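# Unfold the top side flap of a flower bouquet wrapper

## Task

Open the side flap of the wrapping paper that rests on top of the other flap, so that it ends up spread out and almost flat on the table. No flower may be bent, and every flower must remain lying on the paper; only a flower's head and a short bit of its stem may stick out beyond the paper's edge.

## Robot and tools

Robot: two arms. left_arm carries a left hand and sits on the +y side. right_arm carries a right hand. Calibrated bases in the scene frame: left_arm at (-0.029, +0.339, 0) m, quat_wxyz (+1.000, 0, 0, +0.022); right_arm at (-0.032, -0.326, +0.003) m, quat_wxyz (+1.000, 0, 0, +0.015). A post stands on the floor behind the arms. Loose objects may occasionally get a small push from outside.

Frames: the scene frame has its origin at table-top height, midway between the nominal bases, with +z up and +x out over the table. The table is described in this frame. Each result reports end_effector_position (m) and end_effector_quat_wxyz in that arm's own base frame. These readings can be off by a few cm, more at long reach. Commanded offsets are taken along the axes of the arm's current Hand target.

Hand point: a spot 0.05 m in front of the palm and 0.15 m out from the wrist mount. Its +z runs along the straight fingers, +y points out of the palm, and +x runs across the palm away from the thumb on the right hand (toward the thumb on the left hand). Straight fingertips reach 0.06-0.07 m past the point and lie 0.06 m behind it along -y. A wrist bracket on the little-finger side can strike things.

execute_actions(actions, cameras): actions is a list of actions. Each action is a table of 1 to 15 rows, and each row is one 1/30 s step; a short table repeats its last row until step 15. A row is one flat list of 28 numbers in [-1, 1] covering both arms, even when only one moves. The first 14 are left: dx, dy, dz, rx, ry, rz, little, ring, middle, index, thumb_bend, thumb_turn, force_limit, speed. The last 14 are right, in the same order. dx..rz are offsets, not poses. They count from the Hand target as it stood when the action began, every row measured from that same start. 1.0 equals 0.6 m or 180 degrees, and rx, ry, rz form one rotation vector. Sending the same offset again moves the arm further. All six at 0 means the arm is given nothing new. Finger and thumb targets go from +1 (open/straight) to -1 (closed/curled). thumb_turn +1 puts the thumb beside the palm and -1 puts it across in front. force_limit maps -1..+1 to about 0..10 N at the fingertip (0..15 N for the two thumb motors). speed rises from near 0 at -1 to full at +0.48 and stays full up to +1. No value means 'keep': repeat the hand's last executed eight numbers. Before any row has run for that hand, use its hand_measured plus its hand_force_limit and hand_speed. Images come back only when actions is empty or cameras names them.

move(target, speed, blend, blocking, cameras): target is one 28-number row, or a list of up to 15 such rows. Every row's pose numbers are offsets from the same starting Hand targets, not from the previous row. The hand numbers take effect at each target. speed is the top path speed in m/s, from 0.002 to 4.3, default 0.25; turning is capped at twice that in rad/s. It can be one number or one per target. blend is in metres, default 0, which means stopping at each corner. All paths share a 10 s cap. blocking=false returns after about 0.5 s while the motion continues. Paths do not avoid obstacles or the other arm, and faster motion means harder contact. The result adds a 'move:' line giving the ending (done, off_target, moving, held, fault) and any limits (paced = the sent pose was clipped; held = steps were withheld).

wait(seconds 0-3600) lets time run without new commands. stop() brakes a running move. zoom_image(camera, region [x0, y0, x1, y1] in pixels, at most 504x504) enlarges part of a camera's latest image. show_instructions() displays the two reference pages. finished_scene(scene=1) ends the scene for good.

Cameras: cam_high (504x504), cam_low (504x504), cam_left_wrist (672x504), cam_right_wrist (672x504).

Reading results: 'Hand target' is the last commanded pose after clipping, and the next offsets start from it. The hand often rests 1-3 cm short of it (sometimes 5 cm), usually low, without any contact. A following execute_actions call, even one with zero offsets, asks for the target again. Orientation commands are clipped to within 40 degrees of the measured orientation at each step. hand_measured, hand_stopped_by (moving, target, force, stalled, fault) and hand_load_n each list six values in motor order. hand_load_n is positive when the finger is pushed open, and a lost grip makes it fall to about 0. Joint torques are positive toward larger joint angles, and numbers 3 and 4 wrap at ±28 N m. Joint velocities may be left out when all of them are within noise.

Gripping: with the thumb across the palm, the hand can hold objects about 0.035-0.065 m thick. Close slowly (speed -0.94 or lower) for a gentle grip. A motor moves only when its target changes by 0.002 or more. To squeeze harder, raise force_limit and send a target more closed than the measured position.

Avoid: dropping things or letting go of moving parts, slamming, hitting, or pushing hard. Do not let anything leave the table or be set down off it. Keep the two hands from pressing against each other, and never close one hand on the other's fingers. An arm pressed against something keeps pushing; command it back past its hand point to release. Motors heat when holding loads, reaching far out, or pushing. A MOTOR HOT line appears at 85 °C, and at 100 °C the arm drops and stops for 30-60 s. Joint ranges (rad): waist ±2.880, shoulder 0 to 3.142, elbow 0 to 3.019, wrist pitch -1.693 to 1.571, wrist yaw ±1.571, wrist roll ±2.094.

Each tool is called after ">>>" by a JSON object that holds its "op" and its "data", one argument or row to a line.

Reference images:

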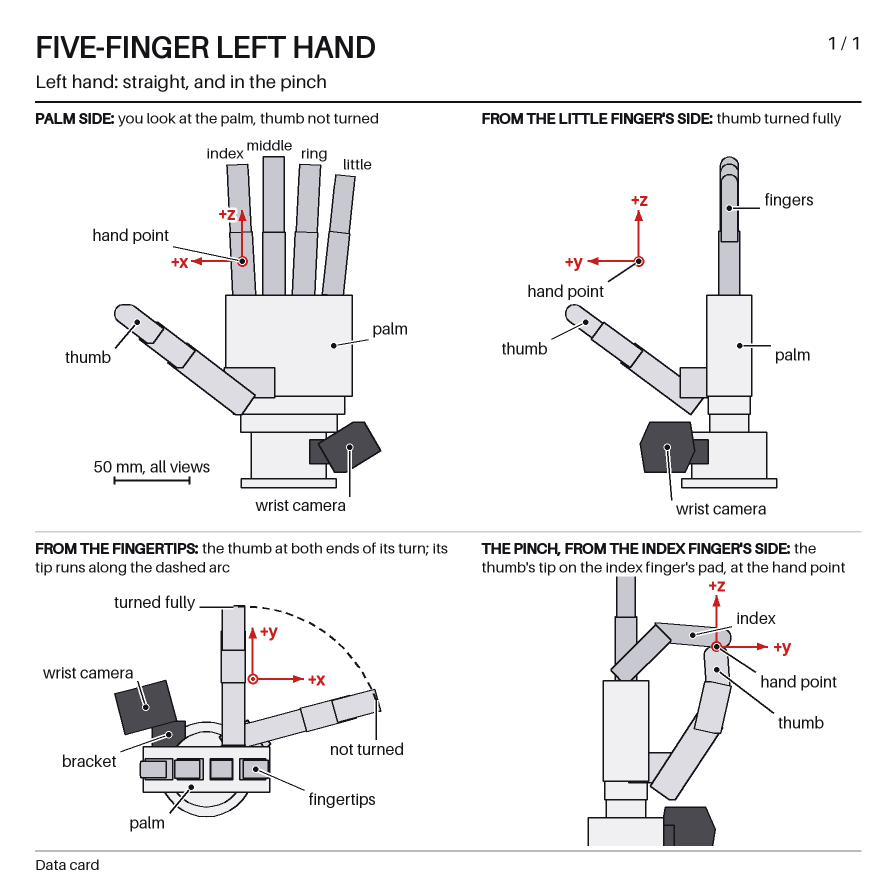

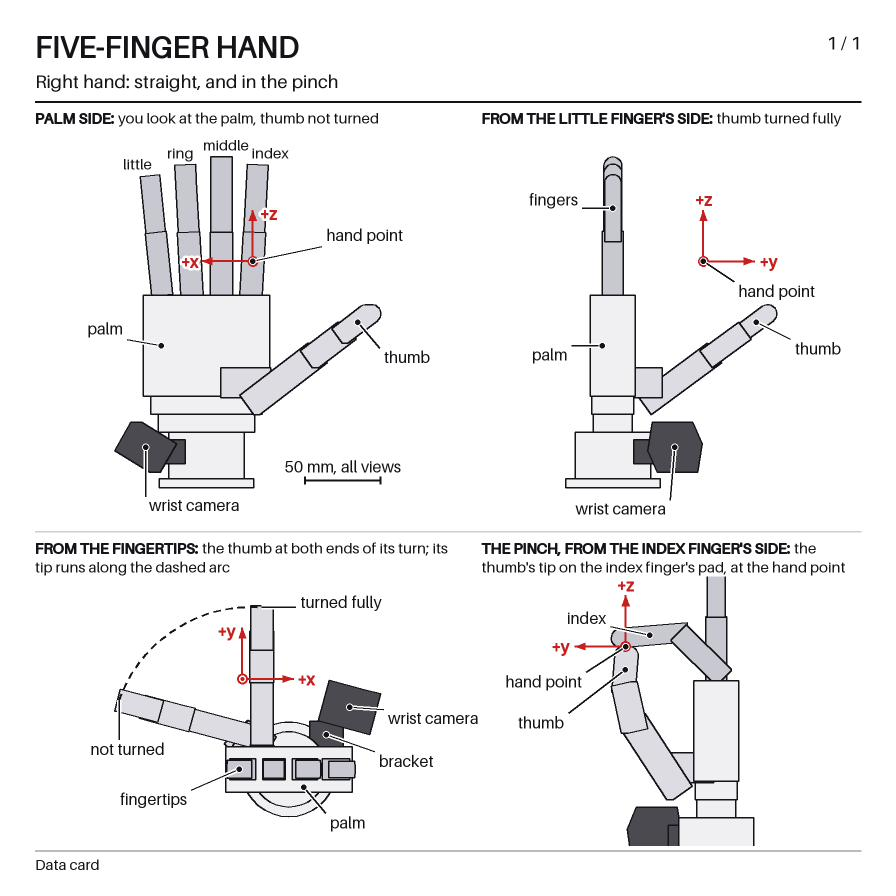

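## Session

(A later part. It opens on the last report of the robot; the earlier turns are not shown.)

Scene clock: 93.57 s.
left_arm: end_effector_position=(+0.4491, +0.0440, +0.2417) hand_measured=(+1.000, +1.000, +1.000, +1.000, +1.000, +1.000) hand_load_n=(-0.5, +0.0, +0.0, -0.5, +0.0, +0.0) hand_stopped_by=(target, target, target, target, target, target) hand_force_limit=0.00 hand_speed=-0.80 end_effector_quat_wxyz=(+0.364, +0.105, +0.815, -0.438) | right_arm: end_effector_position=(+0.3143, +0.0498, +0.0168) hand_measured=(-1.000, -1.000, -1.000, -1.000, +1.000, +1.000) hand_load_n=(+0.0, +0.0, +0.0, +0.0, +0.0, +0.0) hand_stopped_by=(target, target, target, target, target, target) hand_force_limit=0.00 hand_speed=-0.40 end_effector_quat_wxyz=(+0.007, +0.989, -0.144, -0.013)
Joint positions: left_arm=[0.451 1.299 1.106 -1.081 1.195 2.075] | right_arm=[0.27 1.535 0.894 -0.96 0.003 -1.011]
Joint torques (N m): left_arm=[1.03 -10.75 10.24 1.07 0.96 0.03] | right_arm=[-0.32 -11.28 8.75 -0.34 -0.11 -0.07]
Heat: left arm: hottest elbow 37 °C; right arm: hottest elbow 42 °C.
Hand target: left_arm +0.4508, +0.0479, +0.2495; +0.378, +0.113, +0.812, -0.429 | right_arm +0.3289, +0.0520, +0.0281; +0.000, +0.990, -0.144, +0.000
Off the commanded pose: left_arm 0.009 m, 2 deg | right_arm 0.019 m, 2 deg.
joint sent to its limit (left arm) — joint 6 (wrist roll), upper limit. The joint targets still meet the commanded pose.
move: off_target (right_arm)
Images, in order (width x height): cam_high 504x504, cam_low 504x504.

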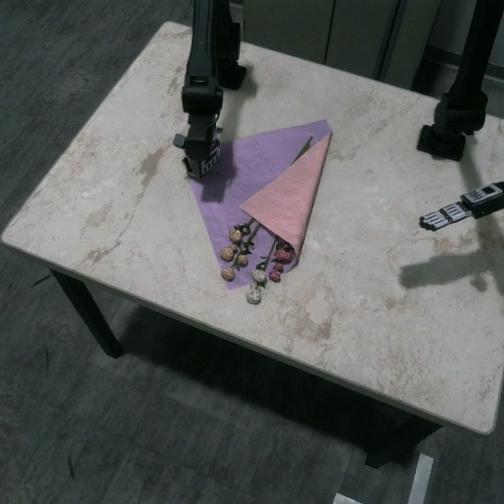

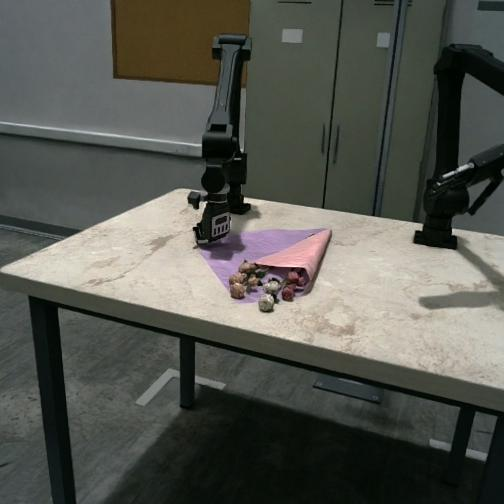

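>>> {"op": "move", "data": {
  "target": [
    [0,0,0,0,0,0,1,1,1,1,1,1,0,-0.8,0,0,-0.0532,0,0,0,-1,-1,-1,-1,1,1,0,-0.4],
    [0,0,0,0,0,0,1,1,1,1,1,1,0,-0.8,-0.1371,0.0358,-0.0532,0,0,0,-1,-1,-1,-1,1,1,0,-0.4],
    [0,0,0,0,0,0,1,1,1,1,1,1,0,-0.8,-0.1371,0.0358,0.0668,0,0,0,-1,-1,-1,-1,1,1,0,-0.4]
  ],
  "speed": [0.15,0.15,0.05],
  "blend": [0.01,0,0],
  "cameras": ["cam_low","cam_high"]
}}

>>> {"op": "move", "data": {
  "target": [
    [0,0,0,0,0,0,1,1,1,1,1,1,0,-0.8,0,0,-0.3,0,0,0,-1,-1,-1,-1,1,1,0,-0.4]
  ],
  "speed": 0.15,
  "cameras": ["cam_low","cam_right_wrist","cam_high"]
}}

>>> {"op": "zoom_image", "data": {
  "camera": "cam_low",
  "region": [180, 210, 240, 270]
}}

Scene clock: 96.83 s.
left_arm: end_effector_position=(+0.4491, +0.0440, +0.2417) hand_measured=(+1.000, +1.000, +1.000, +1.000, +1.000, +1.000) hand_load_n=(+0.0, +0.0, +0.0, +0.0, +0.0, +0.0) hand_stopped_by=(target, target, target, target, target, target) hand_force_limit=0.00 hand_speed=-0.80 end_effector_quat_wxyz=(+0.364, +0.105, +0.815, -0.438) | right_arm: end_effector_position=(+0.2453, +0.0526, +0.0016) hand_measured=(-1.000, -1.000, -1.000, -1.000, +1.000, +1.000) hand_load_n=(+0.0, +0.0, +0.0, -1.5, +0.0, +0.0) hand_stopped_by=(target, target, target, target, target, target) hand_force_limit=0.00 hand_speed=-0.40 end_effector_quat_wxyz=(+0.000, +0.989, -0.145, +0.003)
Joint positions: left_arm=[0.451 1.299 1.106 -1.081 1.195 2.075] | right_arm=[0.337 1.375 0.678 -0.868 0.003 -0.943]
Joint torques (N m): left_arm=[0.97 -10.81 10.24 1.09 0.96 0.02] | right_arm=[0.79 -4.95 4.89 1.72 -0.12 0.06]
Heat: left arm: hottest elbow 37 °C; right arm: hottest elbow 42 °C.
Hand target: left_arm +0.4508, +0.0479, +0.2495; +0.378, +0.113, +0.812, -0.429 | right_arm +0.2440, +0.0549, -0.0119; +0.000, +0.990, -0.143, +0.000
Off the commanded pose: left_arm 0.009 m, 2 deg | right_arm 0.014 m, 0 deg.
joint sent to its limit (left arm) — joint 6 (wrist roll), upper limit. The joint targets still meet the commanded pose.
move: off_target (right_arm)
Images, in order (width x height): cam_high 504x504, cam_low 504x504.

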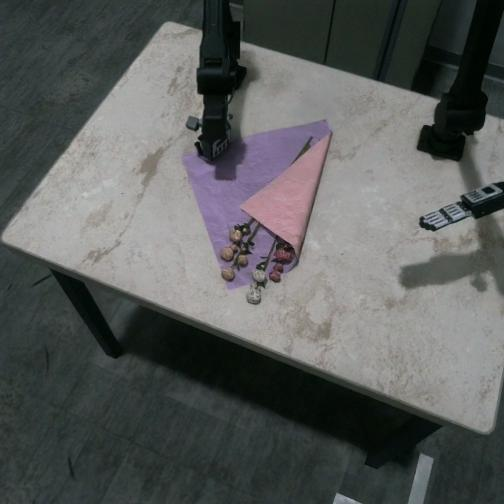

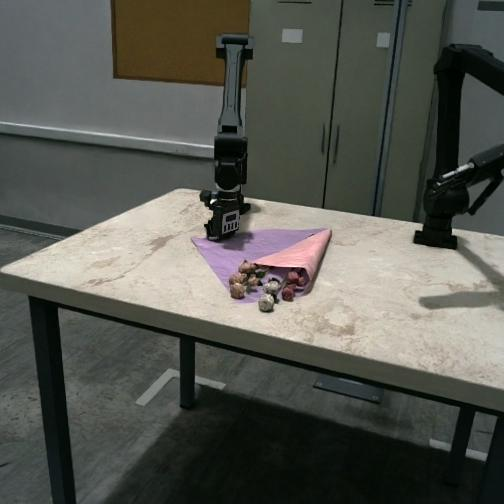

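Scene clock: 98.70 s.
left_arm: end_effector_position=(+0.4491, +0.0440, +0.2417) hand_measured=(+1.000, +1.000, +1.000, +1.000, +1.000, +1.000) hand_load_n=(+0.0, +0.0, +0.0, +0.0, +0.0, +0.0) hand_stopped_by=(target, target, target, target, target, target) hand_force_limit=0.00 hand_speed=-0.80 end_effector_quat_wxyz=(+0.364, +0.105, +0.815, -0.438) | right_arm: end_effector_position=(+0.2334, +0.0485, +0.1535) hand_measured=(-1.000, -1.000, -1.000, -1.000, +1.000, +1.000) hand_load_n=(+0.0, +0.0, +0.0, -0.5, +0.0, +0.0) hand_stopped_by=(target, target, target, target, target, target) hand_force_limit=0.00 hand_speed=-0.40 end_effector_quat_wxyz=(+0.009, +0.989, -0.144, -0.014)
Joint positions: left_arm=[0.451 1.299 1.106 -1.081 1.195 2.075] | right_arm=[0.337 1.161 0.935 -1.379 0.002 -0.943]
Joint torques (N m): left_arm=[0.97 -10.81 10.24 1.07 0.96 0.03] | right_arm=[0.79 -6.48 10.76 -0.25 -0.11 0.06]
Heat: left arm: hottest elbow 37 °C; right arm: hottest elbow 43 °C.
Hand target: left_arm +0.4508, +0.0479, +0.2495; +0.378, +0.113, +0.812, -0.429 | right_arm +0.2437, +0.0549, +0.1680; +0.000, +0.990, -0.143, +0.000
Off the commanded pose: left_arm 0.009 m, 2 deg | right_arm 0.019 m, 2 deg.
joint sent to its limit (left arm) — joint 6 (wrist roll), upper limit. The joint targets still meet the commanded pose.
move: off_target (right_arm)
Images, in order (width x height): cam_high 504x504, cam_low 504x504, cam_right_wrist 672x504.

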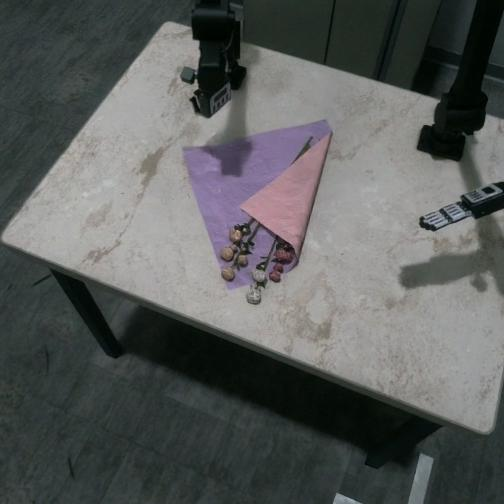

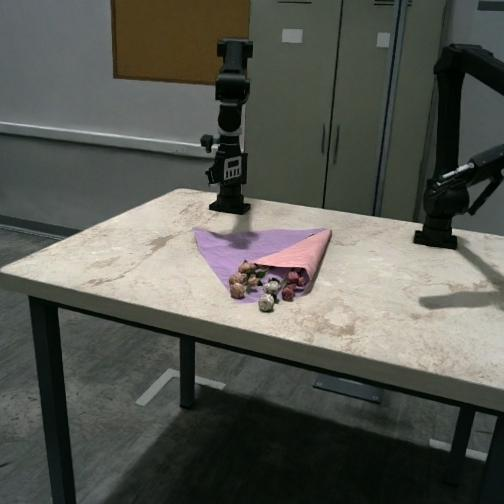

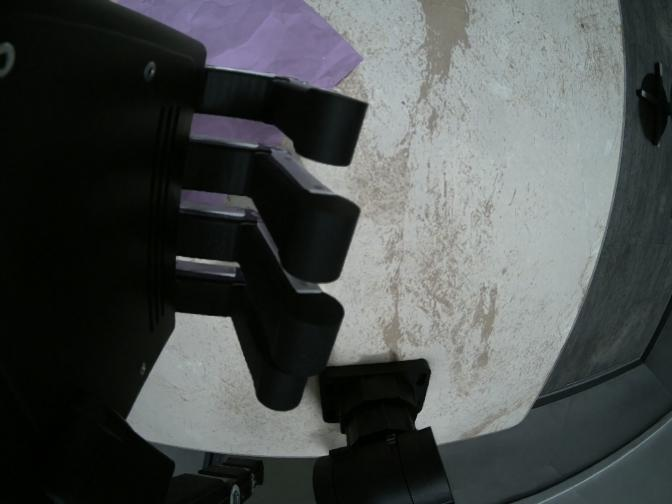

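Scaled by 8.400 from the camera's image (finer frame: 720x720).

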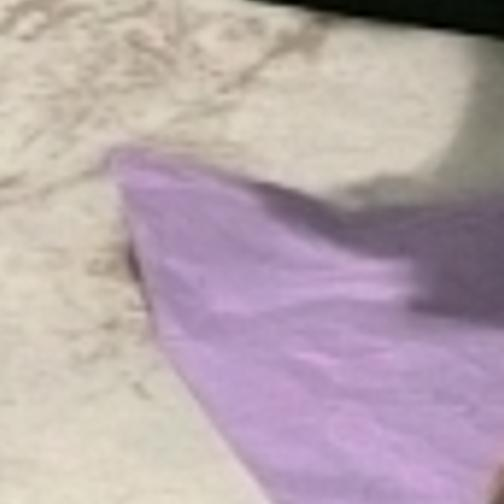

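>>> {"op": "zoom_image", "data": {
  "camera": "cam_low",
  "region": [180, 210, 350, 330]
}}

Scaled by 2.965 from the camera's image (finer frame: 720x720).

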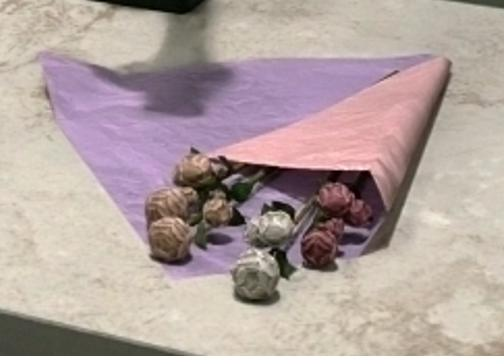

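>>> {"op": "finished_scene", "data": {

}}

The scene is finished: the task was done.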